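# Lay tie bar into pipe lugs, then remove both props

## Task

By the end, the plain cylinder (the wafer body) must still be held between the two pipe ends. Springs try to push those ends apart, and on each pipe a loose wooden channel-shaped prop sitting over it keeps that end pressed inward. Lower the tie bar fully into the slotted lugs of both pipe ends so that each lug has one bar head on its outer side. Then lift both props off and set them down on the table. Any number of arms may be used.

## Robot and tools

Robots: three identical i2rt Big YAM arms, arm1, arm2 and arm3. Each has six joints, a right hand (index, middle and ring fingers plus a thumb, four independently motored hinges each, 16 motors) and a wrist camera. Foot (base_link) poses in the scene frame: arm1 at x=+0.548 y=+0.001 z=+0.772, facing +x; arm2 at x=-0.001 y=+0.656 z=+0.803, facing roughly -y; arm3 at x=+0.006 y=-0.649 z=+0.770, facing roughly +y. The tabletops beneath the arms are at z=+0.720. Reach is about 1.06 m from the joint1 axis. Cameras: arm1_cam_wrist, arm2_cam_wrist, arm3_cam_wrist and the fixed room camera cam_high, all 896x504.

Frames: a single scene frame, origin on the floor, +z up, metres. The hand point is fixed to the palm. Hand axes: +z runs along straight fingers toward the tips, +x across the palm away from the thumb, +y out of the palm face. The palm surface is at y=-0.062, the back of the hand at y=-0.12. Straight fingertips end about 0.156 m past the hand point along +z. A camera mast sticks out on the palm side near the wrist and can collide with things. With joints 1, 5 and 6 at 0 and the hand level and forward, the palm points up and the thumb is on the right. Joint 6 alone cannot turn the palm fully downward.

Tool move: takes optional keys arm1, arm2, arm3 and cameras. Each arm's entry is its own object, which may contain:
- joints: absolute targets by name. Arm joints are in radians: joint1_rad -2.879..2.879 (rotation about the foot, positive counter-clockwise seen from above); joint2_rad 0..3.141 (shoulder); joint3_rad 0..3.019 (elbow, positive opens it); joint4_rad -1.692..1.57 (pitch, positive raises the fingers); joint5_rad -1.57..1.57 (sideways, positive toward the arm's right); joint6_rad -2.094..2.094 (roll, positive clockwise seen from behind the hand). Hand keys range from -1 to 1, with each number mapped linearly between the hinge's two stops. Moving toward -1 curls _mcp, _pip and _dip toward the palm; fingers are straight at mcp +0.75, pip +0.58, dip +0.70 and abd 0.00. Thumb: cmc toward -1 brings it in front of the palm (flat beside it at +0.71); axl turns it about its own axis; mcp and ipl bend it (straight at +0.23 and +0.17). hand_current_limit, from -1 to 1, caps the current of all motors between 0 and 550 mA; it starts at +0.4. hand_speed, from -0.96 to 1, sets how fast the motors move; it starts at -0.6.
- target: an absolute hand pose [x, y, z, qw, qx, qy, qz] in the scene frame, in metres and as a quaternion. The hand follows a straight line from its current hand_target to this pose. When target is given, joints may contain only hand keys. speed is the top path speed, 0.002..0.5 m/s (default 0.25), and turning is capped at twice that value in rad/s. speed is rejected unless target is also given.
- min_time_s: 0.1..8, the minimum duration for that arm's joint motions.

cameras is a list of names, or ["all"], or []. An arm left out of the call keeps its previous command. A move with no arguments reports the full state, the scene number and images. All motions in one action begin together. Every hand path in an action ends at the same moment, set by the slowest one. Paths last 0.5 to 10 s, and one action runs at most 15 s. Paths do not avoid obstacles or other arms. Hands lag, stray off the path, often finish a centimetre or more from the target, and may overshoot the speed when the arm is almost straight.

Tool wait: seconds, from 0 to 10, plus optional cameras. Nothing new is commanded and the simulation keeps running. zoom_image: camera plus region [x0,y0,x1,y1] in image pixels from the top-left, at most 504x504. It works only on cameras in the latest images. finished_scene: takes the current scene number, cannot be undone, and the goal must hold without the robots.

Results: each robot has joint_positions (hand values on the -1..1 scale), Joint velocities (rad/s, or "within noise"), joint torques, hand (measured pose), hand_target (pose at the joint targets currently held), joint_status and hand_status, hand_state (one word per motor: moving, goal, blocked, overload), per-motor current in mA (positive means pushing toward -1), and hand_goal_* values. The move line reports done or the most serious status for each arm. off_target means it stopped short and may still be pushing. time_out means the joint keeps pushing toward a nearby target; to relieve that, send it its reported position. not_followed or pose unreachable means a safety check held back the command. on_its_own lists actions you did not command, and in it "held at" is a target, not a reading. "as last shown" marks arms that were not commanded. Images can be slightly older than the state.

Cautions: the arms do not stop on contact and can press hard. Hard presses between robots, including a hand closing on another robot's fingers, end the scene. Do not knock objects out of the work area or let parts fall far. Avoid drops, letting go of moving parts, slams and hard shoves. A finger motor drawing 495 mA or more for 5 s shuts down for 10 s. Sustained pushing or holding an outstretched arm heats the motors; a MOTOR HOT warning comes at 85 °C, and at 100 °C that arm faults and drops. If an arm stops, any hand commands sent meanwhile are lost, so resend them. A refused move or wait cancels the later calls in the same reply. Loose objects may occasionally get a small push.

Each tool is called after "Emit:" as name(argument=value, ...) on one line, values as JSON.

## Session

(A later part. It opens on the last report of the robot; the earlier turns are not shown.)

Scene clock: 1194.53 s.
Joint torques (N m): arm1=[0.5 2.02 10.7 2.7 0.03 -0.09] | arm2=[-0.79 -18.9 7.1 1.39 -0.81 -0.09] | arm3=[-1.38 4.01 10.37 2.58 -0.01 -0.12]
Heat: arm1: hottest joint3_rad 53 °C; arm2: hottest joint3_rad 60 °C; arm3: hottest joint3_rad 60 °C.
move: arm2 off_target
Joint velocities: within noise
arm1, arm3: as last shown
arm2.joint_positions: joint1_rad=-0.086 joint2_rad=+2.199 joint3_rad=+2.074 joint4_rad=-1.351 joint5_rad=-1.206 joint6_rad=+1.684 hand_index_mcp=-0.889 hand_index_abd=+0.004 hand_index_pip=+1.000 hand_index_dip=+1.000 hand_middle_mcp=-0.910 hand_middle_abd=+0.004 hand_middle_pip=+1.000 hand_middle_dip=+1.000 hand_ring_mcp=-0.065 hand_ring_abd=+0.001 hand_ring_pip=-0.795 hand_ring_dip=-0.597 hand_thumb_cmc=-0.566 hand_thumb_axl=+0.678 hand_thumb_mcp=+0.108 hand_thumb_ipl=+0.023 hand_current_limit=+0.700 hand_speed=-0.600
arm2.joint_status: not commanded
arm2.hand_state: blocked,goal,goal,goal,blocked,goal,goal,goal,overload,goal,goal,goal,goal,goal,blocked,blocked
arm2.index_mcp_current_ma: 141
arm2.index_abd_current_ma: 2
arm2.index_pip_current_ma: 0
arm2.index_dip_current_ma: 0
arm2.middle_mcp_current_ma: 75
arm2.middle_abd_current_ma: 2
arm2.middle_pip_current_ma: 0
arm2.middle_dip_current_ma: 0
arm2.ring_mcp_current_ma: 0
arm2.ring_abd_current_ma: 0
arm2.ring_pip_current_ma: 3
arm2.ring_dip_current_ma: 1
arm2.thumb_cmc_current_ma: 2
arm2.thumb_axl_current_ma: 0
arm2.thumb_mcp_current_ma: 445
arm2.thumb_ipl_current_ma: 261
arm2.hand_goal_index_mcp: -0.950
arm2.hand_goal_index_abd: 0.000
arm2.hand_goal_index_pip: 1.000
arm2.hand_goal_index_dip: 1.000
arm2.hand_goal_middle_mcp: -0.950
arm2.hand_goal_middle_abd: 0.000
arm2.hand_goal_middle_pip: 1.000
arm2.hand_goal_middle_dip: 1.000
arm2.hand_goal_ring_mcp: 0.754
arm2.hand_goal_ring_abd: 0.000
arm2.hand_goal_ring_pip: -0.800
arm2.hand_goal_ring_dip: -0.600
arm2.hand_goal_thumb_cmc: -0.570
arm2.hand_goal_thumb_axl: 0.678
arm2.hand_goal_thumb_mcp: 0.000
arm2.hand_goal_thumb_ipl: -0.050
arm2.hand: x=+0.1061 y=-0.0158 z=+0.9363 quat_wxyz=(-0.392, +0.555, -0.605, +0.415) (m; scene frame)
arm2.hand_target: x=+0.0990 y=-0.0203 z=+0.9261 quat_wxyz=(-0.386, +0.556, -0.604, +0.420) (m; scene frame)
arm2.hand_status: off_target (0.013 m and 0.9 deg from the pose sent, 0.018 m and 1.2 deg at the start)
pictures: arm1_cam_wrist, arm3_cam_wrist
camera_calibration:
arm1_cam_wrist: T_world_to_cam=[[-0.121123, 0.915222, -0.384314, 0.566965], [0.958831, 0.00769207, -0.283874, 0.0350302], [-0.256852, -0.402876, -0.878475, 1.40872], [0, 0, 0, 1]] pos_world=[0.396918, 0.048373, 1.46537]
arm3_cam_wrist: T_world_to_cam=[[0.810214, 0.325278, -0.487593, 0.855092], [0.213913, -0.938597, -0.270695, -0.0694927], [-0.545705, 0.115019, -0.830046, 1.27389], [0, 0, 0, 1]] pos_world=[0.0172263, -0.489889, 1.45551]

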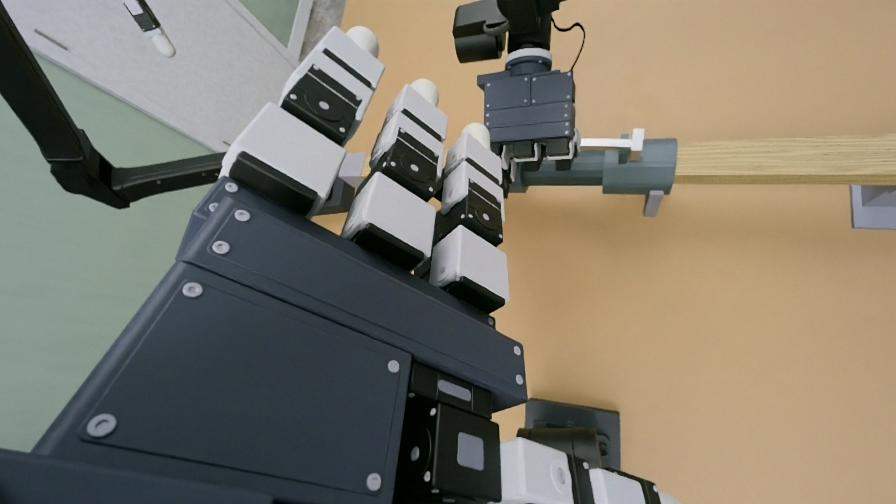

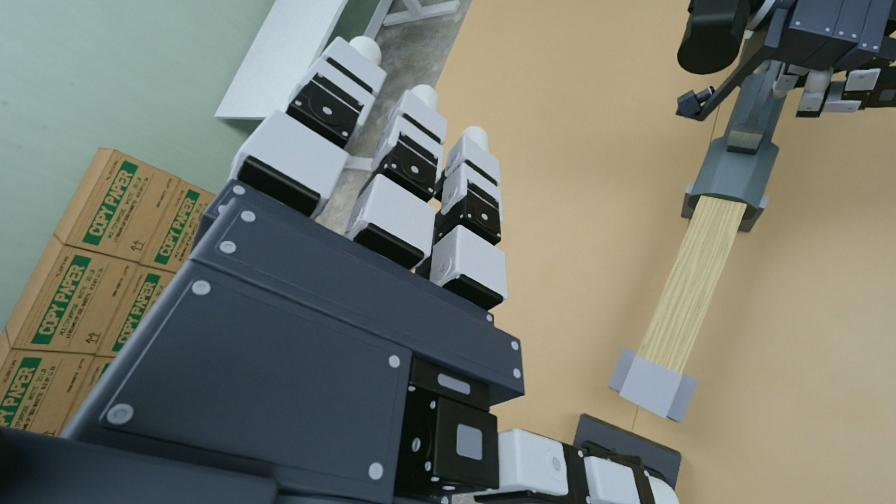

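Emit:
move(arm2={"target":[0.099,-0.0270,0.965,-0.38625,0.55587,-0.60451,0.42004],"speed":0.06})

Emit:
move(arm2={"target":[0.099,-0.0245,0.936,-0.38625,0.55587,-0.60451,0.42004],"speed":0.04}, cameras=["arm1_cam_wrist","arm3_cam_wrist"])

Emit:
zoom_image(camera="arm3_cam_wrist", region=[690, 50, 810, 180])

Emit:
zoom_image(camera="arm1_cam_wrist", region=[560, 90, 680, 180])

Scene clock: 1229.90 s.
Joint torques (N m): arm1=[0.62 1.67 10.78 2.97 0.07 -0.1] | arm2=[-0.73 -19.02 12.19 -0.12 -0.89 0.03] | arm3=[-1.49 3.9 10.35 2.58 -0.02 -0.13]
Heat: arm1: hottest joint3_rad 53 °C; arm2: hottest joint3_rad 61 °C; arm3: hottest joint3_rad 60 °C.
move: arm2 off_target
Joint velocities: within noise
arm1, arm3: as last shown
arm2.joint_positions: joint1_rad=-0.086 joint2_rad=+2.200 joint3_rad=+2.103 joint4_rad=-1.406 joint5_rad=-1.204 joint6_rad=+1.685 hand_index_mcp=-0.887 hand_index_abd=-0.002 hand_index_pip=+1.000 hand_index_dip=+1.000 hand_middle_mcp=-0.910 hand_middle_abd=-0.001 hand_middle_pip=+1.000 hand_middle_dip=+1.000 hand_ring_mcp=-0.065 hand_ring_abd=+0.001 hand_ring_pip=-0.795 hand_ring_dip=-0.597 hand_thumb_cmc=-0.569 hand_thumb_axl=+0.678 hand_thumb_mcp=+0.107 hand_thumb_ipl=+0.022 hand_current_limit=+0.700 hand_speed=-0.600
arm2.joint_status: not commanded
arm2.hand_state: blocked,goal,goal,goal,blocked,goal,goal,goal,overload,goal,goal,goal,goal,goal,blocked,blocked
arm2.index_mcp_current_ma: 149
arm2.index_abd_current_ma: -1
arm2.index_pip_current_ma: 0
arm2.index_dip_current_ma: 0
arm2.middle_mcp_current_ma: 75
arm2.middle_abd_current_ma: 0
arm2.middle_pip_current_ma: 0
arm2.middle_dip_current_ma: 0
arm2.ring_mcp_current_ma: 0
arm2.ring_abd_current_ma: 0
arm2.ring_pip_current_ma: 3
arm2.ring_dip_current_ma: 1
arm2.thumb_cmc_current_ma: 0
arm2.thumb_axl_current_ma: 0
arm2.thumb_mcp_current_ma: 441
arm2.thumb_ipl_current_ma: 255
arm2.hand_goal_index_mcp: -0.950
arm2.hand_goal_index_abd: 0.000
arm2.hand_goal_index_pip: 1.000
arm2.hand_goal_index_dip: 1.000
arm2.hand_goal_middle_mcp: -0.950
arm2.hand_goal_middle_abd: 0.000
arm2.hand_goal_middle_pip: 1.000
arm2.hand_goal_middle_dip: 1.000
arm2.hand_goal_ring_mcp: 0.754
arm2.hand_goal_ring_abd: 0.000
arm2.hand_goal_ring_pip: -0.800
arm2.hand_goal_ring_dip: -0.600
arm2.hand_goal_thumb_cmc: -0.570
arm2.hand_goal_thumb_axl: 0.678
arm2.hand_goal_thumb_mcp: 0.000
arm2.hand_goal_thumb_ipl: -0.050
arm2.hand: x=+0.1059 y=-0.0115 z=+0.9468 quat_wxyz=(-0.400, +0.549, -0.611, +0.406) (m; scene frame)
arm2.hand_target: x=+0.0989 y=-0.0256 z=+0.9652 quat_wxyz=(-0.385, +0.555, -0.605, +0.421) (m; scene frame)
arm2.hand_status: off_target (0.025 m and 2.5 deg from the pose sent, 0.032 m and 1.0 deg at the start)
pictures: none

Scene clock: 1231.17 s.
Joint torques (N m): arm1=[-0.03 1.49 10.81 2.88 0.02 -0.1] | arm2=[-0.85 -19.25 8.25 0.81 -0.9 -0.06] | arm3=[-1.49 4.01 10.35 2.59 -0.01 -0.12]
Heat: arm1: hottest joint3_rad 53 °C; arm2: hottest joint3_rad 61 °C; arm3: hottest joint3_rad 60 °C.
move: arm2 done
Joint velocities: within noise
arm1, arm3: as last shown
arm2.joint_positions: joint1_rad=-0.086 joint2_rad=+2.210 joint3_rad=+2.098 joint4_rad=-1.371 joint5_rad=-1.204 joint6_rad=+1.683 hand_index_mcp=-0.887 hand_index_abd=-0.002 hand_index_pip=+1.000 hand_index_dip=+1.000 hand_middle_mcp=-0.910 hand_middle_abd=-0.001 hand_middle_pip=+1.000 hand_middle_dip=+1.000 hand_ring_mcp=-0.065 hand_ring_abd=+0.001 hand_ring_pip=-0.795 hand_ring_dip=-0.597 hand_thumb_cmc=-0.569 hand_thumb_axl=+0.678 hand_thumb_mcp=+0.107 hand_thumb_ipl=+0.022 hand_current_limit=+0.700 hand_speed=-0.600
arm2.joint_status: not commanded
arm2.hand_state: blocked,goal,goal,goal,blocked,goal,goal,goal,overload,goal,goal,goal,goal,goal,blocked,blocked
arm2.index_mcp_current_ma: 149
arm2.index_abd_current_ma: 0
arm2.index_pip_current_ma: 0
arm2.index_dip_current_ma: 0
arm2.middle_mcp_current_ma: 75
arm2.middle_abd_current_ma: 0
arm2.middle_pip_current_ma: 0
arm2.middle_dip_current_ma: 0
arm2.ring_mcp_current_ma: 0
arm2.ring_abd_current_ma: 0
arm2.ring_pip_current_ma: 3
arm2.ring_dip_current_ma: 1
arm2.thumb_cmc_current_ma: 0
arm2.thumb_axl_current_ma: 0
arm2.thumb_mcp_current_ma: 441
arm2.thumb_ipl_current_ma: 255
arm2.hand_goal_index_mcp: -0.950
arm2.hand_goal_index_abd: 0.000
arm2.hand_goal_index_pip: 1.000
arm2.hand_goal_index_dip: 1.000
arm2.hand_goal_middle_mcp: -0.950
arm2.hand_goal_middle_abd: 0.000
arm2.hand_goal_middle_pip: 1.000
arm2.hand_goal_middle_dip: 1.000
arm2.hand_goal_ring_mcp: 0.754
arm2.hand_goal_ring_abd: 0.000
arm2.hand_goal_ring_pip: -0.800
arm2.hand_goal_ring_dip: -0.600
arm2.hand_goal_thumb_cmc: -0.570
arm2.hand_goal_thumb_axl: 0.678
arm2.hand_goal_thumb_mcp: 0.000
arm2.hand_goal_thumb_ipl: -0.050
arm2.hand: x=+0.1058 y=-0.0179 z=+0.9382 quat_wxyz=(-0.394, +0.554, -0.607, +0.413) (m; scene frame)
arm2.hand_target: x=+0.0990 y=-0.0243 z=+0.9361 quat_wxyz=(-0.386, +0.556, -0.604, +0.420) (m; scene frame)
arm2.hand_status: done (0.010 m and 1.2 deg from the pose sent, 0.018 m and 2.5 deg at the start)
pictures: arm1_cam_wrist, arm3_cam_wrist
camera_calibration:
arm1_cam_wrist: T_world_to_cam=[[-0.121123, 0.915222, -0.384314, 0.566965], [0.958831, 0.00769207, -0.283874, 0.0350302], [-0.256852, -0.402876, -0.878475, 1.40872], [0, 0, 0, 1]] pos_world=[0.396918, 0.048373, 1.46537]
arm3_cam_wrist: T_world_to_cam=[[0.810214, 0.325278, -0.487593, 0.855092], [0.213913, -0.938597, -0.270695, -0.0694927], [-0.545705, 0.115019, -0.830046, 1.27389], [0, 0, 0, 1]] pos_world=[0.0172263, -0.489889, 1.45551]

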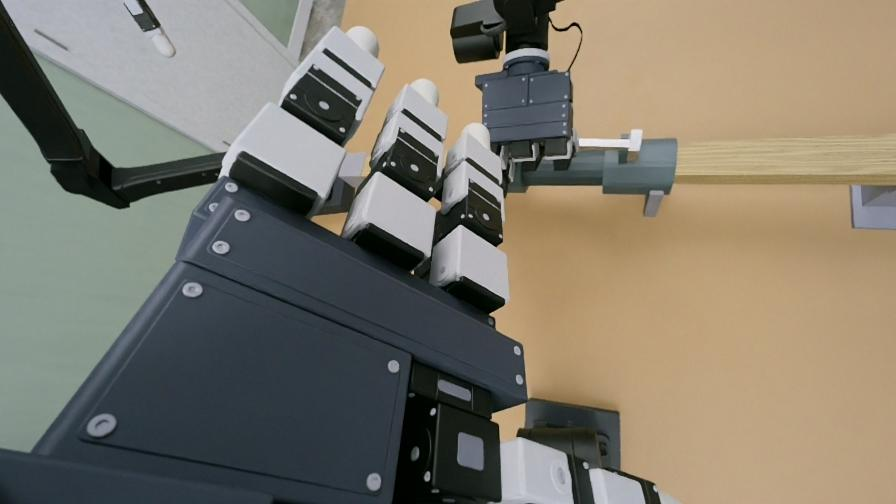

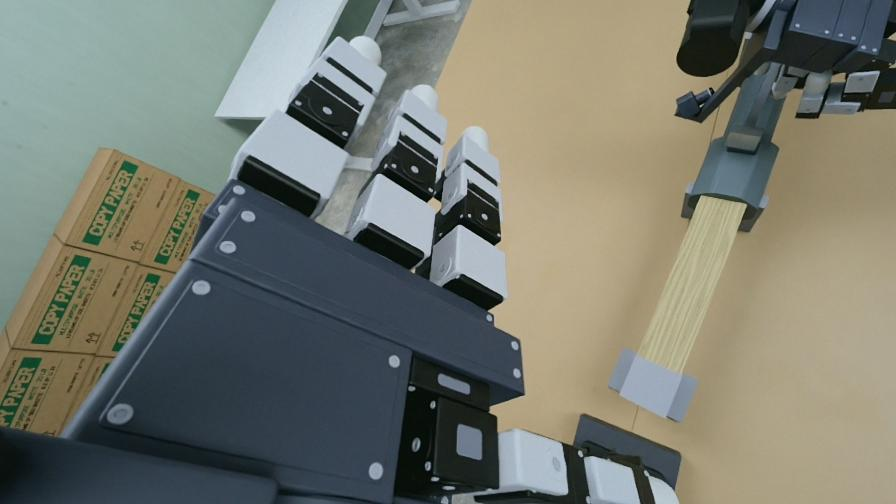

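Scaled by 3.877 from the camera's 896x504 image, which has a finer 1280x720 frame.

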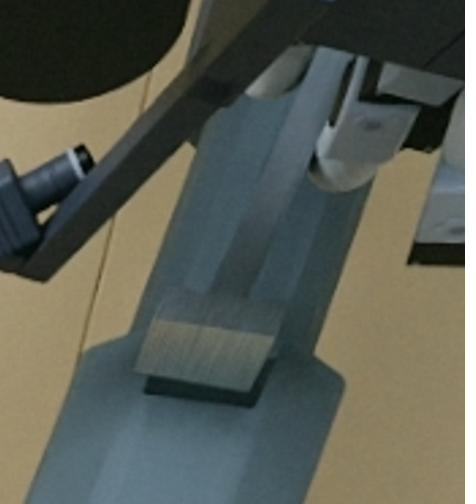

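Scaled by 4.200 from the camera's 896x504 image, which has a finer 1280x720 frame.

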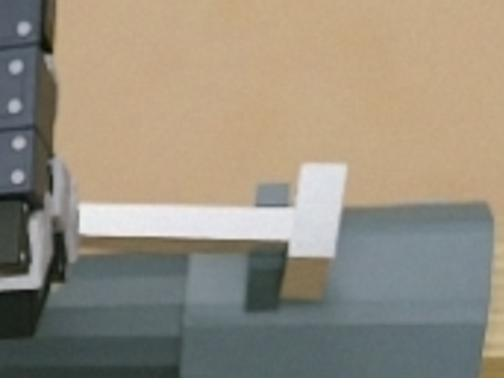

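Emit:
move(arm2={"target":[0.099,-0.0238,0.922,-0.38625,0.55587,-0.60451,0.42004],"speed":0.03}, cameras=["arm1_cam_wrist","arm3_cam_wrist"])

Emit:
zoom_image(camera="arm3_cam_wrist", region=[710, 100, 790, 170])

Emit:
zoom_image(camera="arm1_cam_wrist", region=[580, 110, 680, 180])

Scene clock: 1243.90 s.
Joint torques (N m): arm1=[-0.44 1.55 10.7 2.93 0 -0.07] | arm2=[-0.85 -18.96 6.91 1.39 -0.75 -0.12] | arm3=[-1.49 3.9 10.39 2.56 -0.02 -0.14]
Heat: arm1: hottest joint3_rad 53 °C; arm2: hottest joint3_rad 61 °C; arm3: hottest joint3_rad 60 °C.
move: arm2 off_target
Joint velocities: within noise
arm1: as last shown
arm2.joint_positions: joint1_rad=-0.086 joint2_rad=+2.210 joint3_rad=+2.088 joint4_rad=-1.350 joint5_rad=-1.207 joint6_rad=+1.688 hand_index_mcp=-0.887 hand_index_abd=+0.006 hand_index_pip=+1.000 hand_index_dip=+1.000 hand_middle_mcp=-0.910 hand_middle_abd=+0.002 hand_middle_pip=+1.000 hand_middle_dip=+1.000 hand_ring_mcp=-0.065 hand_ring_abd=+0.001 hand_ring_pip=-0.795 hand_ring_dip=-0.597 hand_thumb_cmc=-0.561 hand_thumb_axl=+0.679 hand_thumb_mcp=+0.107 hand_thumb_ipl=+0.021 hand_current_limit=+0.700 hand_speed=-0.600
arm2.joint_status: not commanded
arm2.hand_state: blocked,goal,goal,goal,blocked,goal,goal,goal,overload,goal,goal,goal,goal,goal,blocked,blocked
arm2.index_mcp_current_ma: 149
arm2.index_abd_current_ma: 3
arm2.index_pip_current_ma: 0
arm2.index_dip_current_ma: 0
arm2.middle_mcp_current_ma: 75
arm2.middle_abd_current_ma: 1
arm2.middle_pip_current_ma: 0
arm2.middle_dip_current_ma: 0
arm2.ring_mcp_current_ma: 0
arm2.ring_abd_current_ma: 0
arm2.ring_pip_current_ma: 3
arm2.ring_dip_current_ma: 1
arm2.thumb_cmc_current_ma: 7
arm2.thumb_axl_current_ma: 0
arm2.thumb_mcp_current_ma: 441
arm2.thumb_ipl_current_ma: 250
arm2.hand_goal_index_mcp: -0.950
arm2.hand_goal_index_abd: 0.000
arm2.hand_goal_index_pip: 1.000
arm2.hand_goal_index_dip: 1.000
arm2.hand_goal_middle_mcp: -0.950
arm2.hand_goal_middle_abd: 0.000
arm2.hand_goal_middle_pip: 1.000
arm2.hand_goal_middle_dip: 1.000
arm2.hand_goal_ring_mcp: 0.754
arm2.hand_goal_ring_abd: 0.000
arm2.hand_goal_ring_pip: -0.800
arm2.hand_goal_ring_dip: -0.600
arm2.hand_goal_thumb_cmc: -0.570
arm2.hand_goal_thumb_axl: 0.678
arm2.hand_goal_thumb_mcp: 0.000
arm2.hand_goal_thumb_ipl: -0.050
arm2.hand: x=+0.1063 y=-0.0192 z=+0.9349 quat_wxyz=(-0.393, +0.554, -0.605, +0.416) (m; scene frame)
arm2.hand_target: x=+0.0990 y=-0.0235 z=+0.9222 quat_wxyz=(-0.386, +0.556, -0.604, +0.420) (m; scene frame)
arm2.hand_status: off_target (0.015 m and 0.9 deg from the pose sent, 0.019 m and 1.2 deg at the start)
arm3.joint_positions: joint1_rad=+0.443 joint2_rad=+0.524 joint3_rad=+1.325 joint4_rad=-1.149 joint5_rad=-0.043 joint6_rad=+1.166 hand_index_mcp=+0.754 hand_index_abd=+0.001 hand_index_pip=+0.577 hand_index_dip=+0.696 hand_middle_mcp=+0.754 hand_middle_abd=+0.001 hand_middle_pip=+0.577 hand_middle_dip=+0.696 hand_ring_mcp=+0.754 hand_ring_abd=+0.001 hand_ring_pip=+0.577 hand_ring_dip=+0.696 hand_thumb_cmc=+0.714 hand_thumb_axl=+0.677 hand_thumb_mcp=+0.226 hand_thumb_ipl=+0.168 hand_current_limit=+0.400 hand_speed=-0.600
arm3.joint_status: not commanded
arm3.hand_state: goal,goal,goal,goal,goal,goal,goal,goal,goal,goal,goal,goal,goal,goal,goal,goal
arm3.index_mcp_current_ma: 0
arm3.index_abd_current_ma: 0
arm3.index_pip_current_ma: 0
arm3.index_dip_current_ma: 0
arm3.middle_mcp_current_ma: 0
arm3.middle_abd_current_ma: 0
arm3.middle_pip_current_ma: 0
arm3.middle_dip_current_ma: 0
arm3.ring_mcp_current_ma: 0
arm3.ring_abd_current_ma: 0
arm3.ring_pip_current_ma: 0
arm3.ring_dip_current_ma: 0
arm3.thumb_cmc_current_ma: 0
arm3.thumb_axl_current_ma: 0
arm3.thumb_mcp_current_ma: 0
arm3.thumb_ipl_current_ma: 0
arm3.hand_goal_index_mcp: 0.754
arm3.hand_goal_index_abd: 0.000
arm3.hand_goal_index_pip: 0.576
arm3.hand_goal_index_dip: 0.696
arm3.hand_goal_middle_mcp: 0.754
arm3.hand_goal_middle_abd: 0.000
arm3.hand_goal_middle_pip: 0.576
arm3.hand_goal_middle_dip: 0.696
arm3.hand_goal_ring_mcp: 0.754
arm3.hand_goal_ring_abd: 0.000
arm3.hand_goal_ring_pip: 0.576
arm3.hand_goal_ring_dip: 0.696
arm3.hand_goal_thumb_cmc: 0.714
arm3.hand_goal_thumb_axl: 0.678
arm3.hand_goal_thumb_mcp: 0.226
arm3.hand_goal_thumb_ipl: 0.168
arm3.hand: x=-0.0297 y=-0.4101 z=+1.3519 quat_wxyz=(-0.439, +0.259, +0.773, +0.379) (m; scene frame)
arm3.hand_target: x=-0.0277 y=-0.4139 z=+1.3638 quat_wxyz=(-0.447, +0.257, +0.765, +0.386) (m; scene frame)
arm3.hand_status: not commanded
pictures: arm1_cam_wrist, arm3_cam_wrist
camera_calibration:
arm1_cam_wrist: T_world_to_cam=[[-0.121123, 0.915222, -0.384314, 0.566965], [0.958831, 0.00769207, -0.283874, 0.0350302], [-0.256852, -0.402876, -0.878475, 1.40872], [0, 0, 0, 1]] pos_world=[0.396918, 0.048373, 1.46537]
arm3_cam_wrist: T_world_to_cam=[[0.810214, 0.325278, -0.487593, 0.855092], [0.213913, -0.938597, -0.270695, -0.0694927], [-0.545705, 0.115019, -0.830046, 1.27389], [0, 0, 0, 1]] pos_world=[0.0172263, -0.489889, 1.45551]

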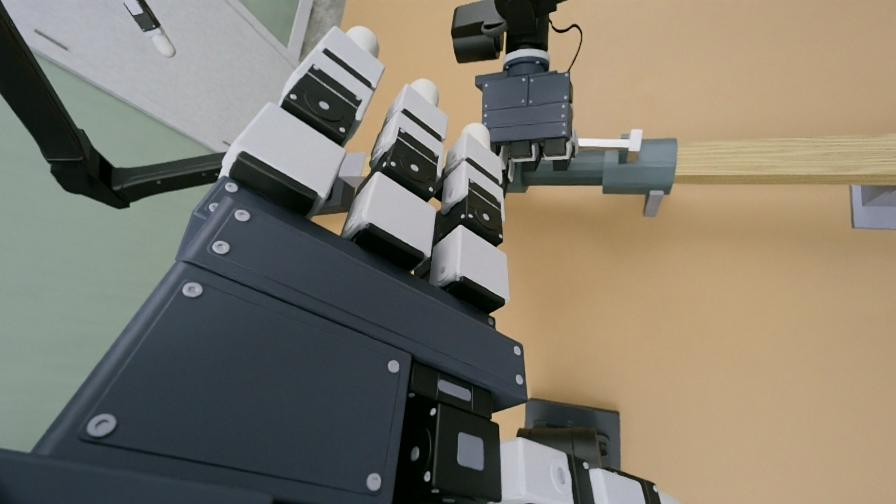

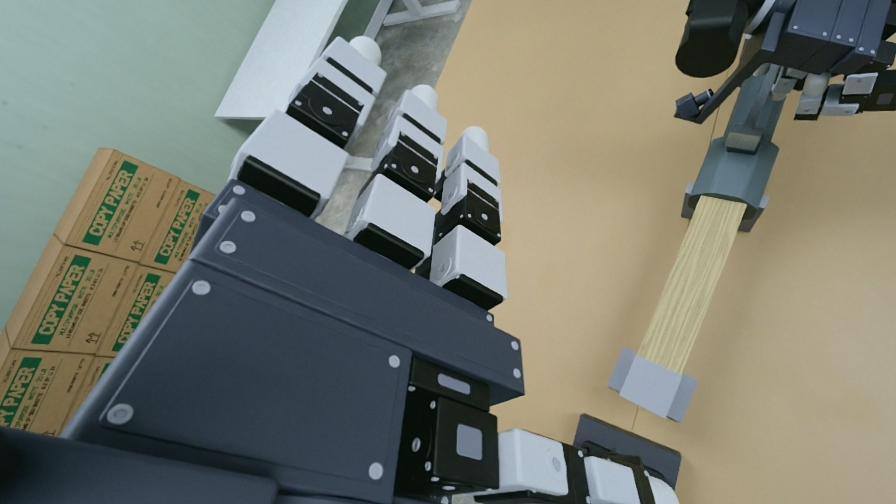

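Scaled by 6.300 from the camera's 896x504 image, which has a finer 1280x720 frame.

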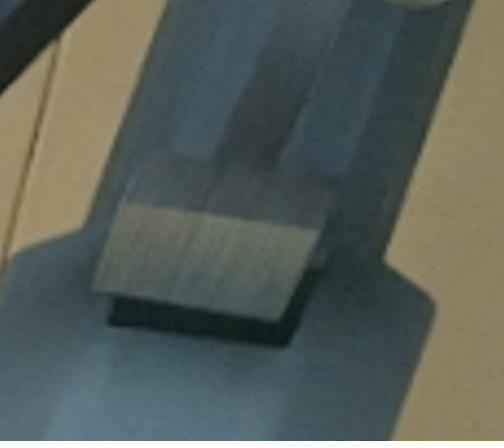

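Scaled by 5.040 from the camera's 896x504 image, which has a finer 1280x720 frame.

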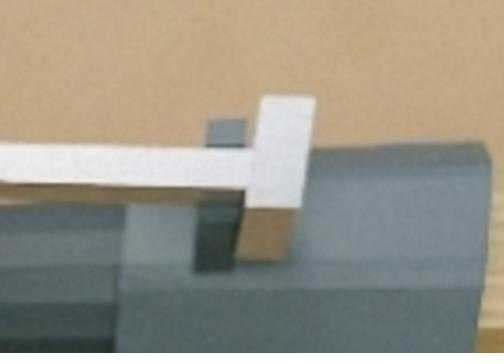

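Emit:
zoom_image(camera="arm1_cam_wrist", region=[610, 125, 645, 170])

Emit:
zoom_image(camera="arm3_cam_wrist", region=[720, 120, 770, 160])

Scaled by 11.200 from the camera's 896x504 image, which has a finer 1280x720 frame.

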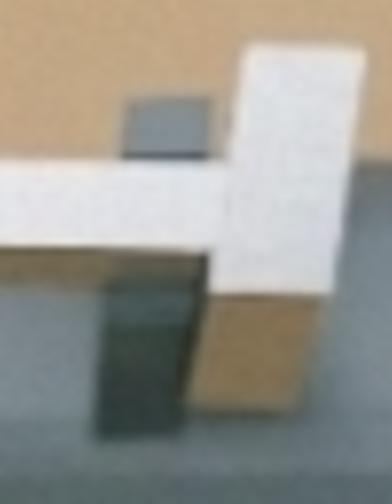

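Scaled by 10.080 from the camera's 896x504 image, which has a finer 1280x720 frame.

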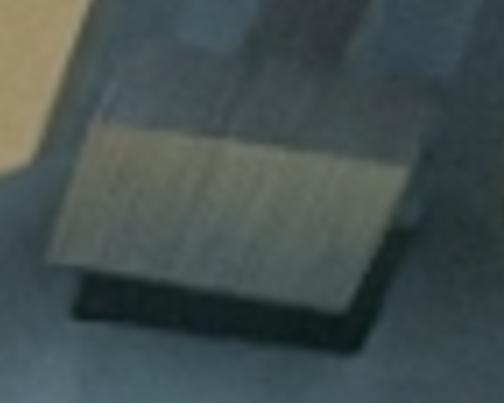

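Emit:
move(arm2={"target":[0.0985,-0.0240,0.965,-0.39568,0.56945,-0.59175,0.41118],"speed":0.06})

Emit:
move(arm2={"target":[0.0985,-0.0215,0.933,-0.39568,0.56945,-0.59175,0.41118],"speed":0.04}, cameras=["arm1_cam_wrist","arm3_cam_wrist"])

Emit:
zoom_image(camera="arm3_cam_wrist", region=[710, 100, 790, 170])

Emit:
zoom_image(camera="arm1_cam_wrist", region=[600, 120, 650, 170])

Scene clock: 1335.13 s.
Joint torques (N m): arm1=[-0.03 2.84 10.93 2.96 0.02 -0.12] | arm2=[-0.67 -19.37 11.97 -0.54 -0.91 0] | arm3=[-1.49 3.9 10.36 2.56 -0.01 -0.12]
Heat: arm1: hottest joint3_rad 54 °C; arm2: hottest joint3_rad 56 °C; arm3: hottest joint3_rad 60 °C.
move: arm2 off_target
Joint velocities: within noise
arm1.joint_positions: joint1_rad=+0.171 joint2_rad=+0.529 joint3_rad=+1.363 joint4_rad=-1.256 joint5_rad=-0.064 joint6_rad=+1.052 hand_index_mcp=+0.755 hand_index_abd=+0.001 hand_index_pip=+0.577 hand_index_dip=+0.696 hand_middle_mcp=+0.755 hand_middle_abd=+0.001 hand_middle_pip=+0.577 hand_middle_dip=+0.696 hand_ring_mcp=+0.755 hand_ring_abd=+0.001 hand_ring_pip=+0.577 hand_ring_dip=+0.696 hand_thumb_cmc=+0.715 hand_thumb_axl=+0.677 hand_thumb_mcp=+0.226 hand_thumb_ipl=+0.168 hand_current_limit=+0.400 hand_speed=-0.600
arm1.joint_status: not commanded
arm1.hand_state: goal,goal,goal,goal,goal,goal,goal,goal,goal,goal,goal,goal,goal,goal,goal,goal
arm1.index_mcp_current_ma: 3
arm1.index_abd_current_ma: 1
arm1.index_pip_current_ma: 1
arm1.index_dip_current_ma: 0
arm1.middle_mcp_current_ma: 3
arm1.middle_abd_current_ma: 1
arm1.middle_pip_current_ma: 1
arm1.middle_dip_current_ma: 0
arm1.ring_mcp_current_ma: 3
arm1.ring_abd_current_ma: 1
arm1.ring_pip_current_ma: 1
arm1.ring_dip_current_ma: 0
arm1.thumb_cmc_current_ma: 2
arm1.thumb_axl_current_ma: -2
arm1.thumb_mcp_current_ma: 0
arm1.thumb_ipl_current_ma: -1
arm1.hand_goal_index_mcp: 0.754
arm1.hand_goal_index_abd: 0.000
arm1.hand_goal_index_pip: 0.576
arm1.hand_goal_index_dip: 0.696
arm1.hand_goal_middle_mcp: 0.754
arm1.hand_goal_middle_abd: 0.000
arm1.hand_goal_middle_pip: 0.576
arm1.hand_goal_middle_dip: 0.696
arm1.hand_goal_ring_mcp: 0.754
arm1.hand_goal_ring_abd: 0.000
arm1.hand_goal_ring_pip: 0.576
arm1.hand_goal_ring_dip: 0.696
arm1.hand_goal_thumb_cmc: 0.714
arm1.hand_goal_thumb_axl: 0.678
arm1.hand_goal_thumb_mcp: 0.226
arm1.hand_goal_thumb_ipl: 0.168
arm1.hand: x=+0.3150 y=+0.0370 z=+1.3528 quat_wxyz=(-0.540, -0.298, +0.784, +0.069) (m; scene frame)
arm1.hand_target: x=+0.3188 y=+0.0348 z=+1.3622 quat_wxyz=(-0.550, -0.300, +0.776, +0.067) (m; scene frame)
arm1.hand_status: not commanded
arm2.joint_positions: joint1_rad=-0.086 joint2_rad=+2.247 joint3_rad=+2.183 joint4_rad=-1.559 joint5_rad=-1.205 joint6_rad=+1.565 hand_index_mcp=-0.885 hand_index_abd=-0.006 hand_index_pip=+1.000 hand_index_dip=+1.000 hand_middle_mcp=-0.910 hand_middle_abd=-0.004 hand_middle_pip=+1.000 hand_middle_dip=+1.000 hand_ring_mcp=-0.065 hand_ring_abd=+0.001 hand_ring_pip=-0.795 hand_ring_dip=-0.597 hand_thumb_cmc=-0.567 hand_thumb_axl=+0.679 hand_thumb_mcp=+0.107 hand_thumb_ipl=+0.020 hand_current_limit=+0.700 hand_speed=-0.600
arm2.joint_status: not commanded
arm2.hand_state: blocked,goal,goal,goal,blocked,goal,goal,goal,overload,goal,goal,goal,goal,goal,blocked,blocked
arm2.index_mcp_current_ma: 156
arm2.index_abd_current_ma: -3
arm2.index_pip_current_ma: 0
arm2.index_dip_current_ma: 0
arm2.middle_mcp_current_ma: 75
arm2.middle_abd_current_ma: -2
arm2.middle_pip_current_ma: 0
arm2.middle_dip_current_ma: 0
arm2.ring_mcp_current_ma: 0
arm2.ring_abd_current_ma: 0
arm2.ring_pip_current_ma: 3
arm2.ring_dip_current_ma: 1
arm2.thumb_cmc_current_ma: 1
arm2.thumb_axl_current_ma: 0
arm2.thumb_mcp_current_ma: 438
arm2.thumb_ipl_current_ma: 245
arm2.hand_goal_index_mcp: -0.950
arm2.hand_goal_index_abd: 0.000
arm2.hand_goal_index_pip: 1.000
arm2.hand_goal_index_dip: 1.000
arm2.hand_goal_middle_mcp: -0.950
arm2.hand_goal_middle_abd: 0.000
arm2.hand_goal_middle_pip: 1.000
arm2.hand_goal_middle_dip: 1.000
arm2.hand_goal_ring_mcp: 0.754
arm2.hand_goal_ring_abd: 0.000
arm2.hand_goal_ring_pip: -0.800
arm2.hand_goal_ring_dip: -0.600
arm2.hand_goal_thumb_cmc: -0.570
arm2.hand_goal_thumb_axl: 0.678
arm2.hand_goal_thumb_mcp: 0.000
arm2.hand_goal_thumb_ipl: -0.050
arm2.hand: x=+0.1050 y=-0.0090 z=+0.9461 quat_wxyz=(-0.411, +0.560, -0.601, +0.395) (m; scene frame)
arm2.hand_target: x=+0.0984 y=-0.0226 z=+0.9650 quat_wxyz=(-0.395, +0.569, -0.592, +0.412) (m; scene frame)
arm2.hand_status: off_target (0.025 m and 2.9 deg from the pose sent, 0.032 m and 2.4 deg at the start)
arm3: as last shown
pictures: none

Scene clock: 1336.53 s.
Joint torques (N m): arm1=[1.2 2.08 10.84 2.96 0.02 -0.11] | arm2=[-0.79 -20.19 8.12 0.61 -0.92 -0.04] | arm3=[-1.55 4.01 10.37 2.56 -0.02 -0.13]
Heat: arm1: hottest joint3_rad 54 °C; arm2: hottest joint3_rad 57 °C; arm3: hottest joint3_rad 60 °C.
move: arm2 done
Joint velocities: within noise
arm1, arm3: as last shown
arm2.joint_positions: joint1_rad=-0.086 joint2_rad=+2.254 joint3_rad=+2.166 joint4_rad=-1.513 joint5_rad=-1.205 joint6_rad=+1.556 hand_index_mcp=-0.885 hand_index_abd=-0.004 hand_index_pip=+1.000 hand_index_dip=+1.000 hand_middle_mcp=-0.910 hand_middle_abd=-0.003 hand_middle_pip=+1.000 hand_middle_dip=+1.000 hand_ring_mcp=-0.065 hand_ring_abd=+0.001 hand_ring_pip=-0.795 hand_ring_dip=-0.597 hand_thumb_cmc=-0.566 hand_thumb_axl=+0.679 hand_thumb_mcp=+0.107 hand_thumb_ipl=+0.020 hand_current_limit=+0.700 hand_speed=-0.600
arm2.joint_status: not commanded
arm2.hand_state: blocked,goal,goal,goal,blocked,goal,goal,goal,overload,goal,goal,goal,goal,goal,blocked,blocked
arm2.index_mcp_current_ma: 156
arm2.index_abd_current_ma: -2
arm2.index_pip_current_ma: 0
arm2.index_dip_current_ma: 0
arm2.middle_mcp_current_ma: 75
arm2.middle_abd_current_ma: -1
arm2.middle_pip_current_ma: 0
arm2.middle_dip_current_ma: 0
arm2.ring_mcp_current_ma: 0
arm2.ring_abd_current_ma: 0
arm2.ring_pip_current_ma: 3
arm2.ring_dip_current_ma: 1
arm2.thumb_cmc_current_ma: 2
arm2.thumb_axl_current_ma: 0
arm2.thumb_mcp_current_ma: 438
arm2.thumb_ipl_current_ma: 245
arm2.hand_goal_index_mcp: -0.950
arm2.hand_goal_index_abd: 0.000
arm2.hand_goal_index_pip: 1.000
arm2.hand_goal_index_dip: 1.000
arm2.hand_goal_middle_mcp: -0.950
arm2.hand_goal_middle_abd: 0.000
arm2.hand_goal_middle_pip: 1.000
arm2.hand_goal_middle_dip: 1.000
arm2.hand_goal_ring_mcp: 0.754
arm2.hand_goal_ring_abd: 0.000
arm2.hand_goal_ring_pip: -0.800
arm2.hand_goal_ring_dip: -0.600
arm2.hand_goal_thumb_cmc: -0.570
arm2.hand_goal_thumb_axl: 0.678
arm2.hand_goal_thumb_mcp: 0.000
arm2.hand_goal_thumb_ipl: -0.050
arm2.hand: x=+0.1048 y=-0.0154 z=+0.9345 quat_wxyz=(-0.403, +0.568, -0.594, +0.404) (m; scene frame)
arm2.hand_target: x=+0.0985 y=-0.0214 z=+0.9331 quat_wxyz=(-0.396, +0.569, -0.592, +0.411) (m; scene frame)
arm2.hand_status: done (0.009 m and 1.2 deg from the pose sent, 0.019 m and 2.9 deg at the start)
pictures: arm1_cam_wrist, arm3_cam_wrist
camera_calibration:
arm1_cam_wrist: T_world_to_cam=[[-0.121123, 0.915222, -0.384314, 0.566965], [0.958831, 0.00769207, -0.283874, 0.0350302], [-0.256852, -0.402876, -0.878475, 1.40872], [0, 0, 0, 1]] pos_world=[0.396918, 0.048373, 1.46537]
arm3_cam_wrist: T_world_to_cam=[[0.810214, 0.325278, -0.487593, 0.855092], [0.213913, -0.938597, -0.270695, -0.0694927], [-0.545705, 0.115019, -0.830046, 1.27389], [0, 0, 0, 1]] pos_world=[0.0172263, -0.489889, 1.45551]

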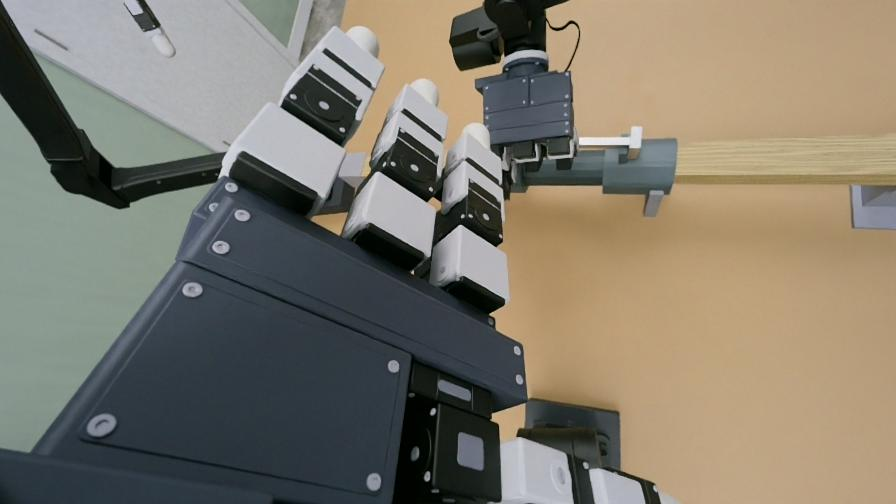

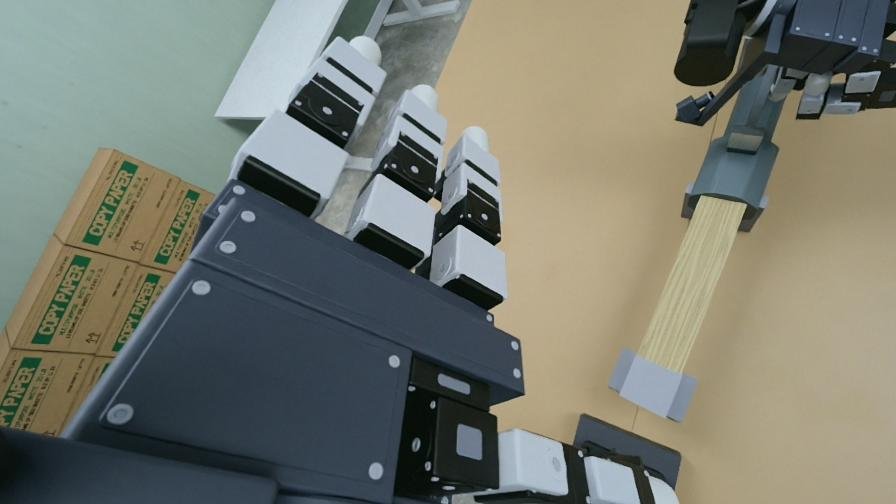

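Scaled by 6.300 from the camera's 896x504 image, which has a finer 1280x720 frame.

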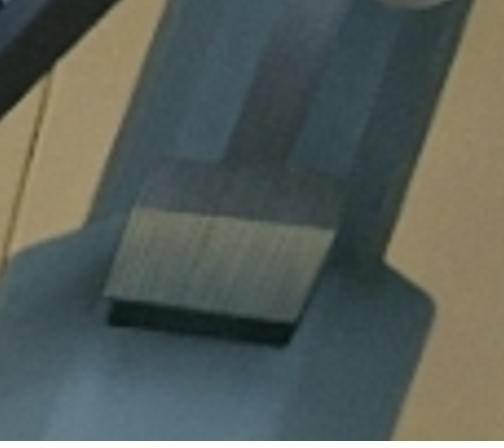

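Scaled by 10.080 from the camera's 896x504 image, which has a finer 1280x720 frame.

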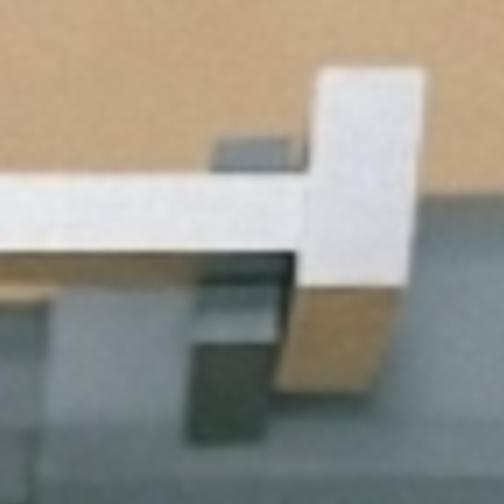

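Emit:
move(arm2={"target":[0.0985,-0.0235,0.962,-0.4025,0.5792,-0.5823,0.4044],"speed":0.06}, arm1={"joints":{"joint1_rad":0.5},"min_time_s":2}, cameras=["arm1_cam_wrist","arm3_cam_wrist","cam_high"])

Emit:
zoom_image(camera="cam_high", region=[380, 265, 440, 325])

Emit:
zoom_image(camera="arm3_cam_wrist", region=[710, 100, 790, 170])

Scene clock: 1427.17 s.
Joint torques (N m): arm1=[0.79 1.9 10.82 3.14 0.05 -0.11] | arm2=[-0.67 -19.66 11.7 -0.7 -0.91 0.06] | arm3=[-1.44 3.96 10.37 2.55 -0.02 -0.13]
Heat: arm1: hottest joint3_rad 54 °C; arm2: hottest joint3_rad 61 °C; arm3: hottest joint3_rad 61 °C.
move: arm1 done; arm2 off_target
Joint velocities: within noise
arm1.joint_positions: joint1_rad=+0.487 joint2_rad=+0.529 joint3_rad=+1.363 joint4_rad=-1.256 joint5_rad=-0.064 joint6_rad=+1.052 hand_index_mcp=+0.755 hand_index_abd=+0.001 hand_index_pip=+0.577 hand_index_dip=+0.696 hand_middle_mcp=+0.755 hand_middle_abd=+0.001 hand_middle_pip=+0.577 hand_middle_dip=+0.696 hand_ring_mcp=+0.756 hand_ring_abd=+0.001 hand_ring_pip=+0.577 hand_ring_dip=+0.696 hand_thumb_cmc=+0.715 hand_thumb_axl=+0.677 hand_thumb_mcp=+0.226 hand_thumb_ipl=+0.168 hand_current_limit=+0.400 hand_speed=-0.600
arm1.joint_status: all done
arm1.hand_state: goal,goal,goal,goal,goal,goal,goal,goal,goal,goal,goal,goal,goal,goal,goal,goal
arm1.index_mcp_current_ma: 3
arm1.index_abd_current_ma: 1
arm1.index_pip_current_ma: 1
arm1.index_dip_current_ma: 0
arm1.middle_mcp_current_ma: 3
arm1.middle_abd_current_ma: 1
arm1.middle_pip_current_ma: 1
arm1.middle_dip_current_ma: 0
arm1.ring_mcp_current_ma: 3
arm1.ring_abd_current_ma: 1
arm1.ring_pip_current_ma: 1
arm1.ring_dip_current_ma: 0
arm1.thumb_cmc_current_ma: 2
arm1.thumb_axl_current_ma: -2
arm1.thumb_mcp_current_ma: 0
arm1.thumb_ipl_current_ma: -1
arm1.hand_goal_index_mcp: 0.754
arm1.hand_goal_index_abd: 0.000
arm1.hand_goal_index_pip: 0.576
arm1.hand_goal_index_dip: 0.696
arm1.hand_goal_middle_mcp: 0.754
arm1.hand_goal_middle_abd: 0.000
arm1.hand_goal_middle_pip: 0.576
arm1.hand_goal_middle_dip: 0.696
arm1.hand_goal_ring_mcp: 0.754
arm1.hand_goal_ring_abd: 0.000
arm1.hand_goal_ring_pip: 0.576
arm1.hand_goal_ring_dip: 0.696
arm1.hand_goal_thumb_cmc: 0.714
arm1.hand_goal_thumb_axl: 0.678
arm1.hand_goal_thumb_mcp: 0.226
arm1.hand_goal_thumb_ipl: 0.168
arm1.hand: x=+0.3154 y=-0.0379 z=+1.3528 quat_wxyz=(-0.544, -0.418, +0.727, -0.017) (m; scene frame)
arm1.hand_target: x=+0.3197 y=-0.0388 z=+1.3622 quat_wxyz=(-0.554, -0.419, +0.719, -0.020) (m; scene frame)
arm1.hand_status: not commanded
arm2.joint_positions: joint1_rad=-0.087 joint2_rad=+2.288 joint3_rad=+2.254 joint4_rad=-1.661 joint5_rad=-1.203 joint6_rad=+1.467 hand_index_mcp=-0.885 hand_index_abd=-0.016 hand_index_pip=+1.000 hand_index_dip=+1.000 hand_middle_mcp=-0.913 hand_middle_abd=-0.004 hand_middle_pip=+1.000 hand_middle_dip=+1.000 hand_ring_mcp=-0.065 hand_ring_abd=+0.001 hand_ring_pip=-0.795 hand_ring_dip=-0.597 hand_thumb_cmc=-0.570 hand_thumb_axl=+0.679 hand_thumb_mcp=+0.107 hand_thumb_ipl=+0.020 hand_current_limit=+0.700 hand_speed=-0.600
arm2.joint_status: not commanded
arm2.hand_state: blocked,goal,goal,goal,blocked,goal,goal,goal,overload,goal,goal,goal,goal,goal,blocked,blocked
arm2.index_mcp_current_ma: 156
arm2.index_abd_current_ma: -14
arm2.index_pip_current_ma: 0
arm2.index_dip_current_ma: 0
arm2.middle_mcp_current_ma: 68
arm2.middle_abd_current_ma: -2
arm2.middle_pip_current_ma: 0
arm2.middle_dip_current_ma: 0
arm2.ring_mcp_current_ma: 0
arm2.ring_abd_current_ma: 0
arm2.ring_pip_current_ma: 3
arm2.ring_dip_current_ma: 1
arm2.thumb_cmc_current_ma: 0
arm2.thumb_axl_current_ma: 0
arm2.thumb_mcp_current_ma: 438
arm2.thumb_ipl_current_ma: 245
arm2.hand_goal_index_mcp: -0.950
arm2.hand_goal_index_abd: 0.000
arm2.hand_goal_index_pip: 1.000
arm2.hand_goal_index_dip: 1.000
arm2.hand_goal_middle_mcp: -0.950
arm2.hand_goal_middle_abd: 0.000
arm2.hand_goal_middle_pip: 1.000
arm2.hand_goal_middle_dip: 1.000
arm2.hand_goal_ring_mcp: 0.754
arm2.hand_goal_ring_abd: 0.000
arm2.hand_goal_ring_pip: -0.800
arm2.hand_goal_ring_dip: -0.600
arm2.hand_goal_thumb_cmc: -0.570
arm2.hand_goal_thumb_axl: 0.678
arm2.hand_goal_thumb_mcp: 0.000
arm2.hand_goal_thumb_ipl: -0.050
arm2.hand: x=+0.1037 y=-0.0125 z=+0.9460 quat_wxyz=(-0.412, +0.575, -0.587, +0.395) (m; scene frame)
arm2.hand_target: x=+0.0984 y=-0.0224 z=+0.9621 quat_wxyz=(-0.401, +0.579, -0.583, +0.405) (m; scene frame)
arm2.hand_status: off_target (0.020 m and 1.7 deg from the pose sent, 0.029 m and 1.9 deg at the start)
arm3: as last shown
pictures: arm1_cam_wrist, arm3_cam_wrist, cam_high
camera_calibration:
arm1_cam_wrist: T_world_to_cam=[[-0.400192, 0.832376, -0.383401, 0.719222], [0.908686, 0.306136, -0.283851, 0.0622899], [-0.118898, -0.461986, -0.878881, 1.33344], [0, 0, 0, 1]] pos_world=[0.389768, -0.00170267, 1.46537]
arm3_cam_wrist: T_world_to_cam=[[0.810214, 0.325278, -0.487593, 0.855092], [0.213913, -0.938597, -0.270695, -0.0694927], [-0.545705, 0.115019, -0.830046, 1.27389], [0, 0, 0, 1]] pos_world=[0.0172263, -0.489889, 1.45551]

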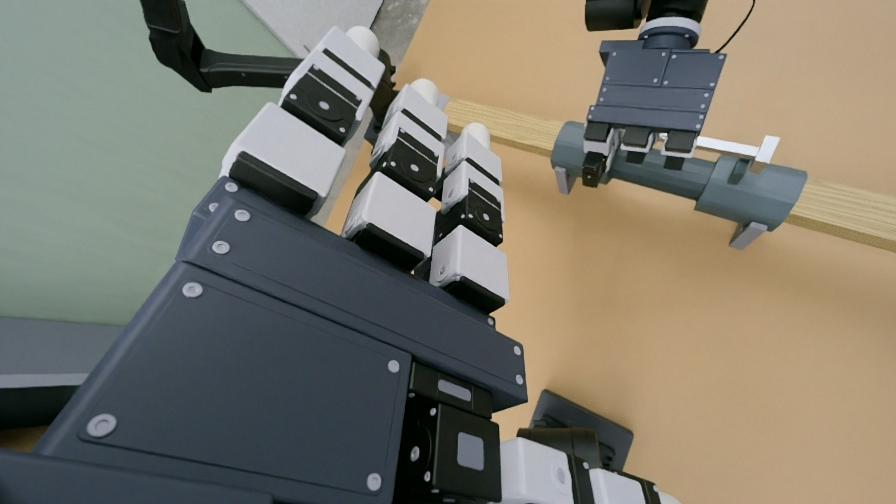

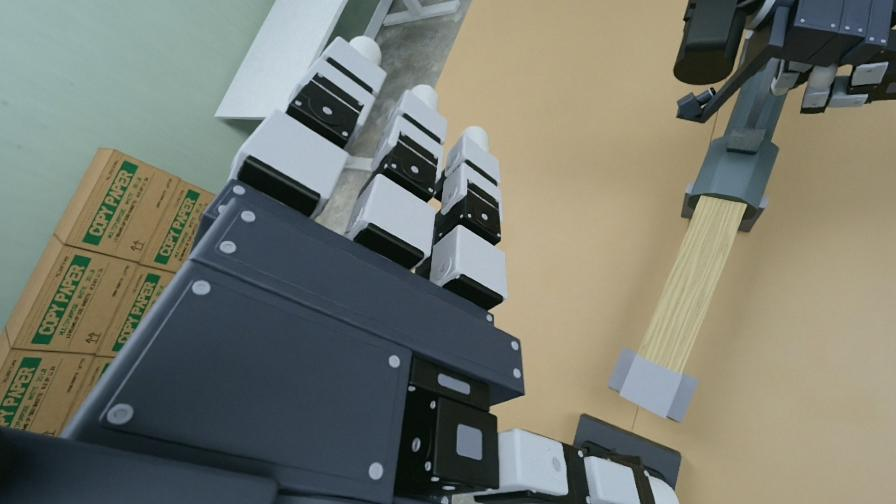

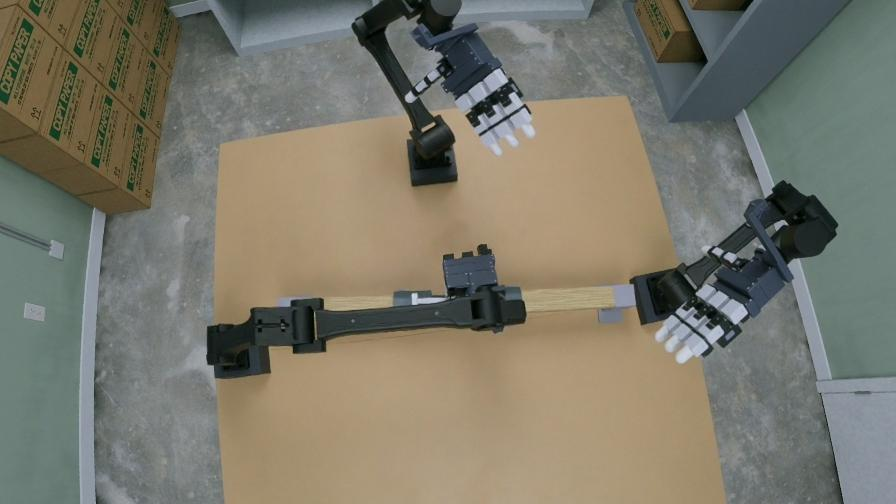

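Scaled by 8.400 from the camera's 896x504 image, which has a finer 1280x720 frame.

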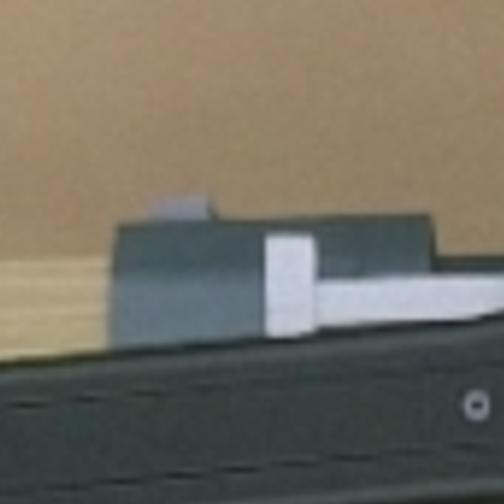

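Scaled by 6.300 from the camera's 896x504 image, which has a finer 1280x720 frame.

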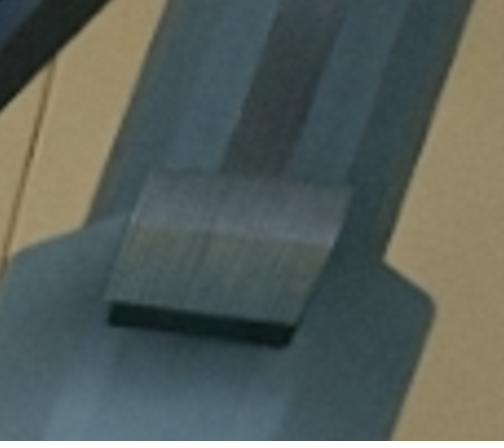

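Emit:
zoom_image(camera="arm1_cam_wrist", region=[540, 100, 840, 270])

Emit:
zoom_image(camera="arm3_cam_wrist", region=[720, 120, 770, 160])

Scaled by 1.680 from the camera's 896x504 image, which has a finer 1280x720 frame.

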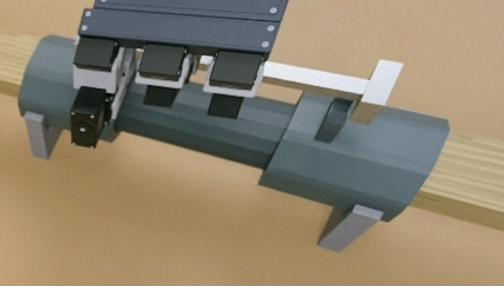

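Scaled by 10.080 from the camera's 896x504 image, which has a finer 1280x720 frame.

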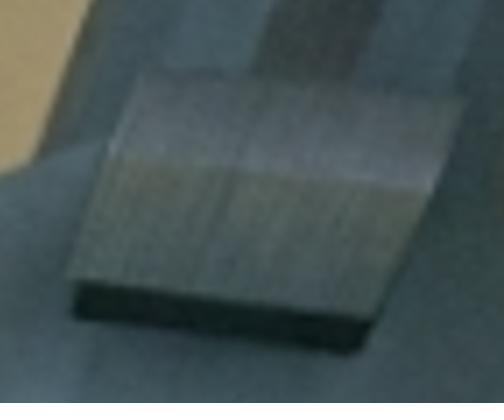

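Emit:
zoom_image(camera="arm1_cam_wrist", region=[715, 120, 795, 190])

Emit:
zoom_image(camera="arm1_cam_wrist", region=[545, 110, 665, 210])

Scaled by 6.300 from the camera's 896x504 image, which has a finer 1280x720 frame.

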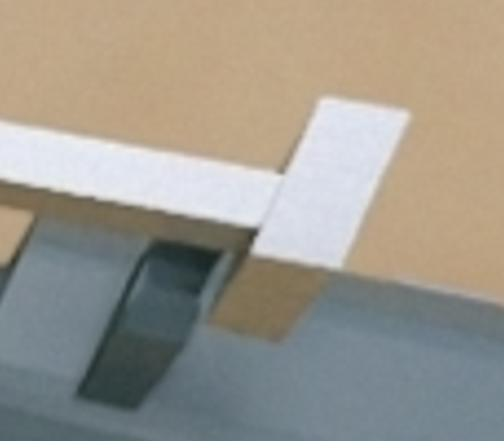

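Scaled by 4.200 from the camera's 896x504 image, which has a finer 1280x720 frame.

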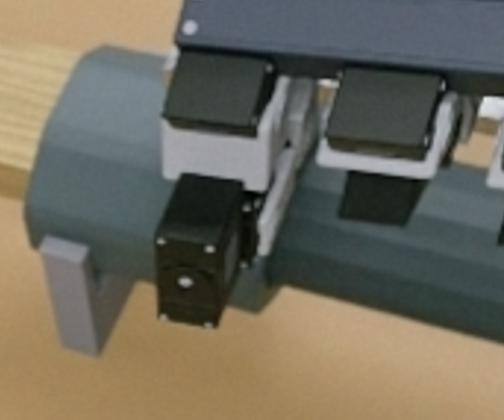

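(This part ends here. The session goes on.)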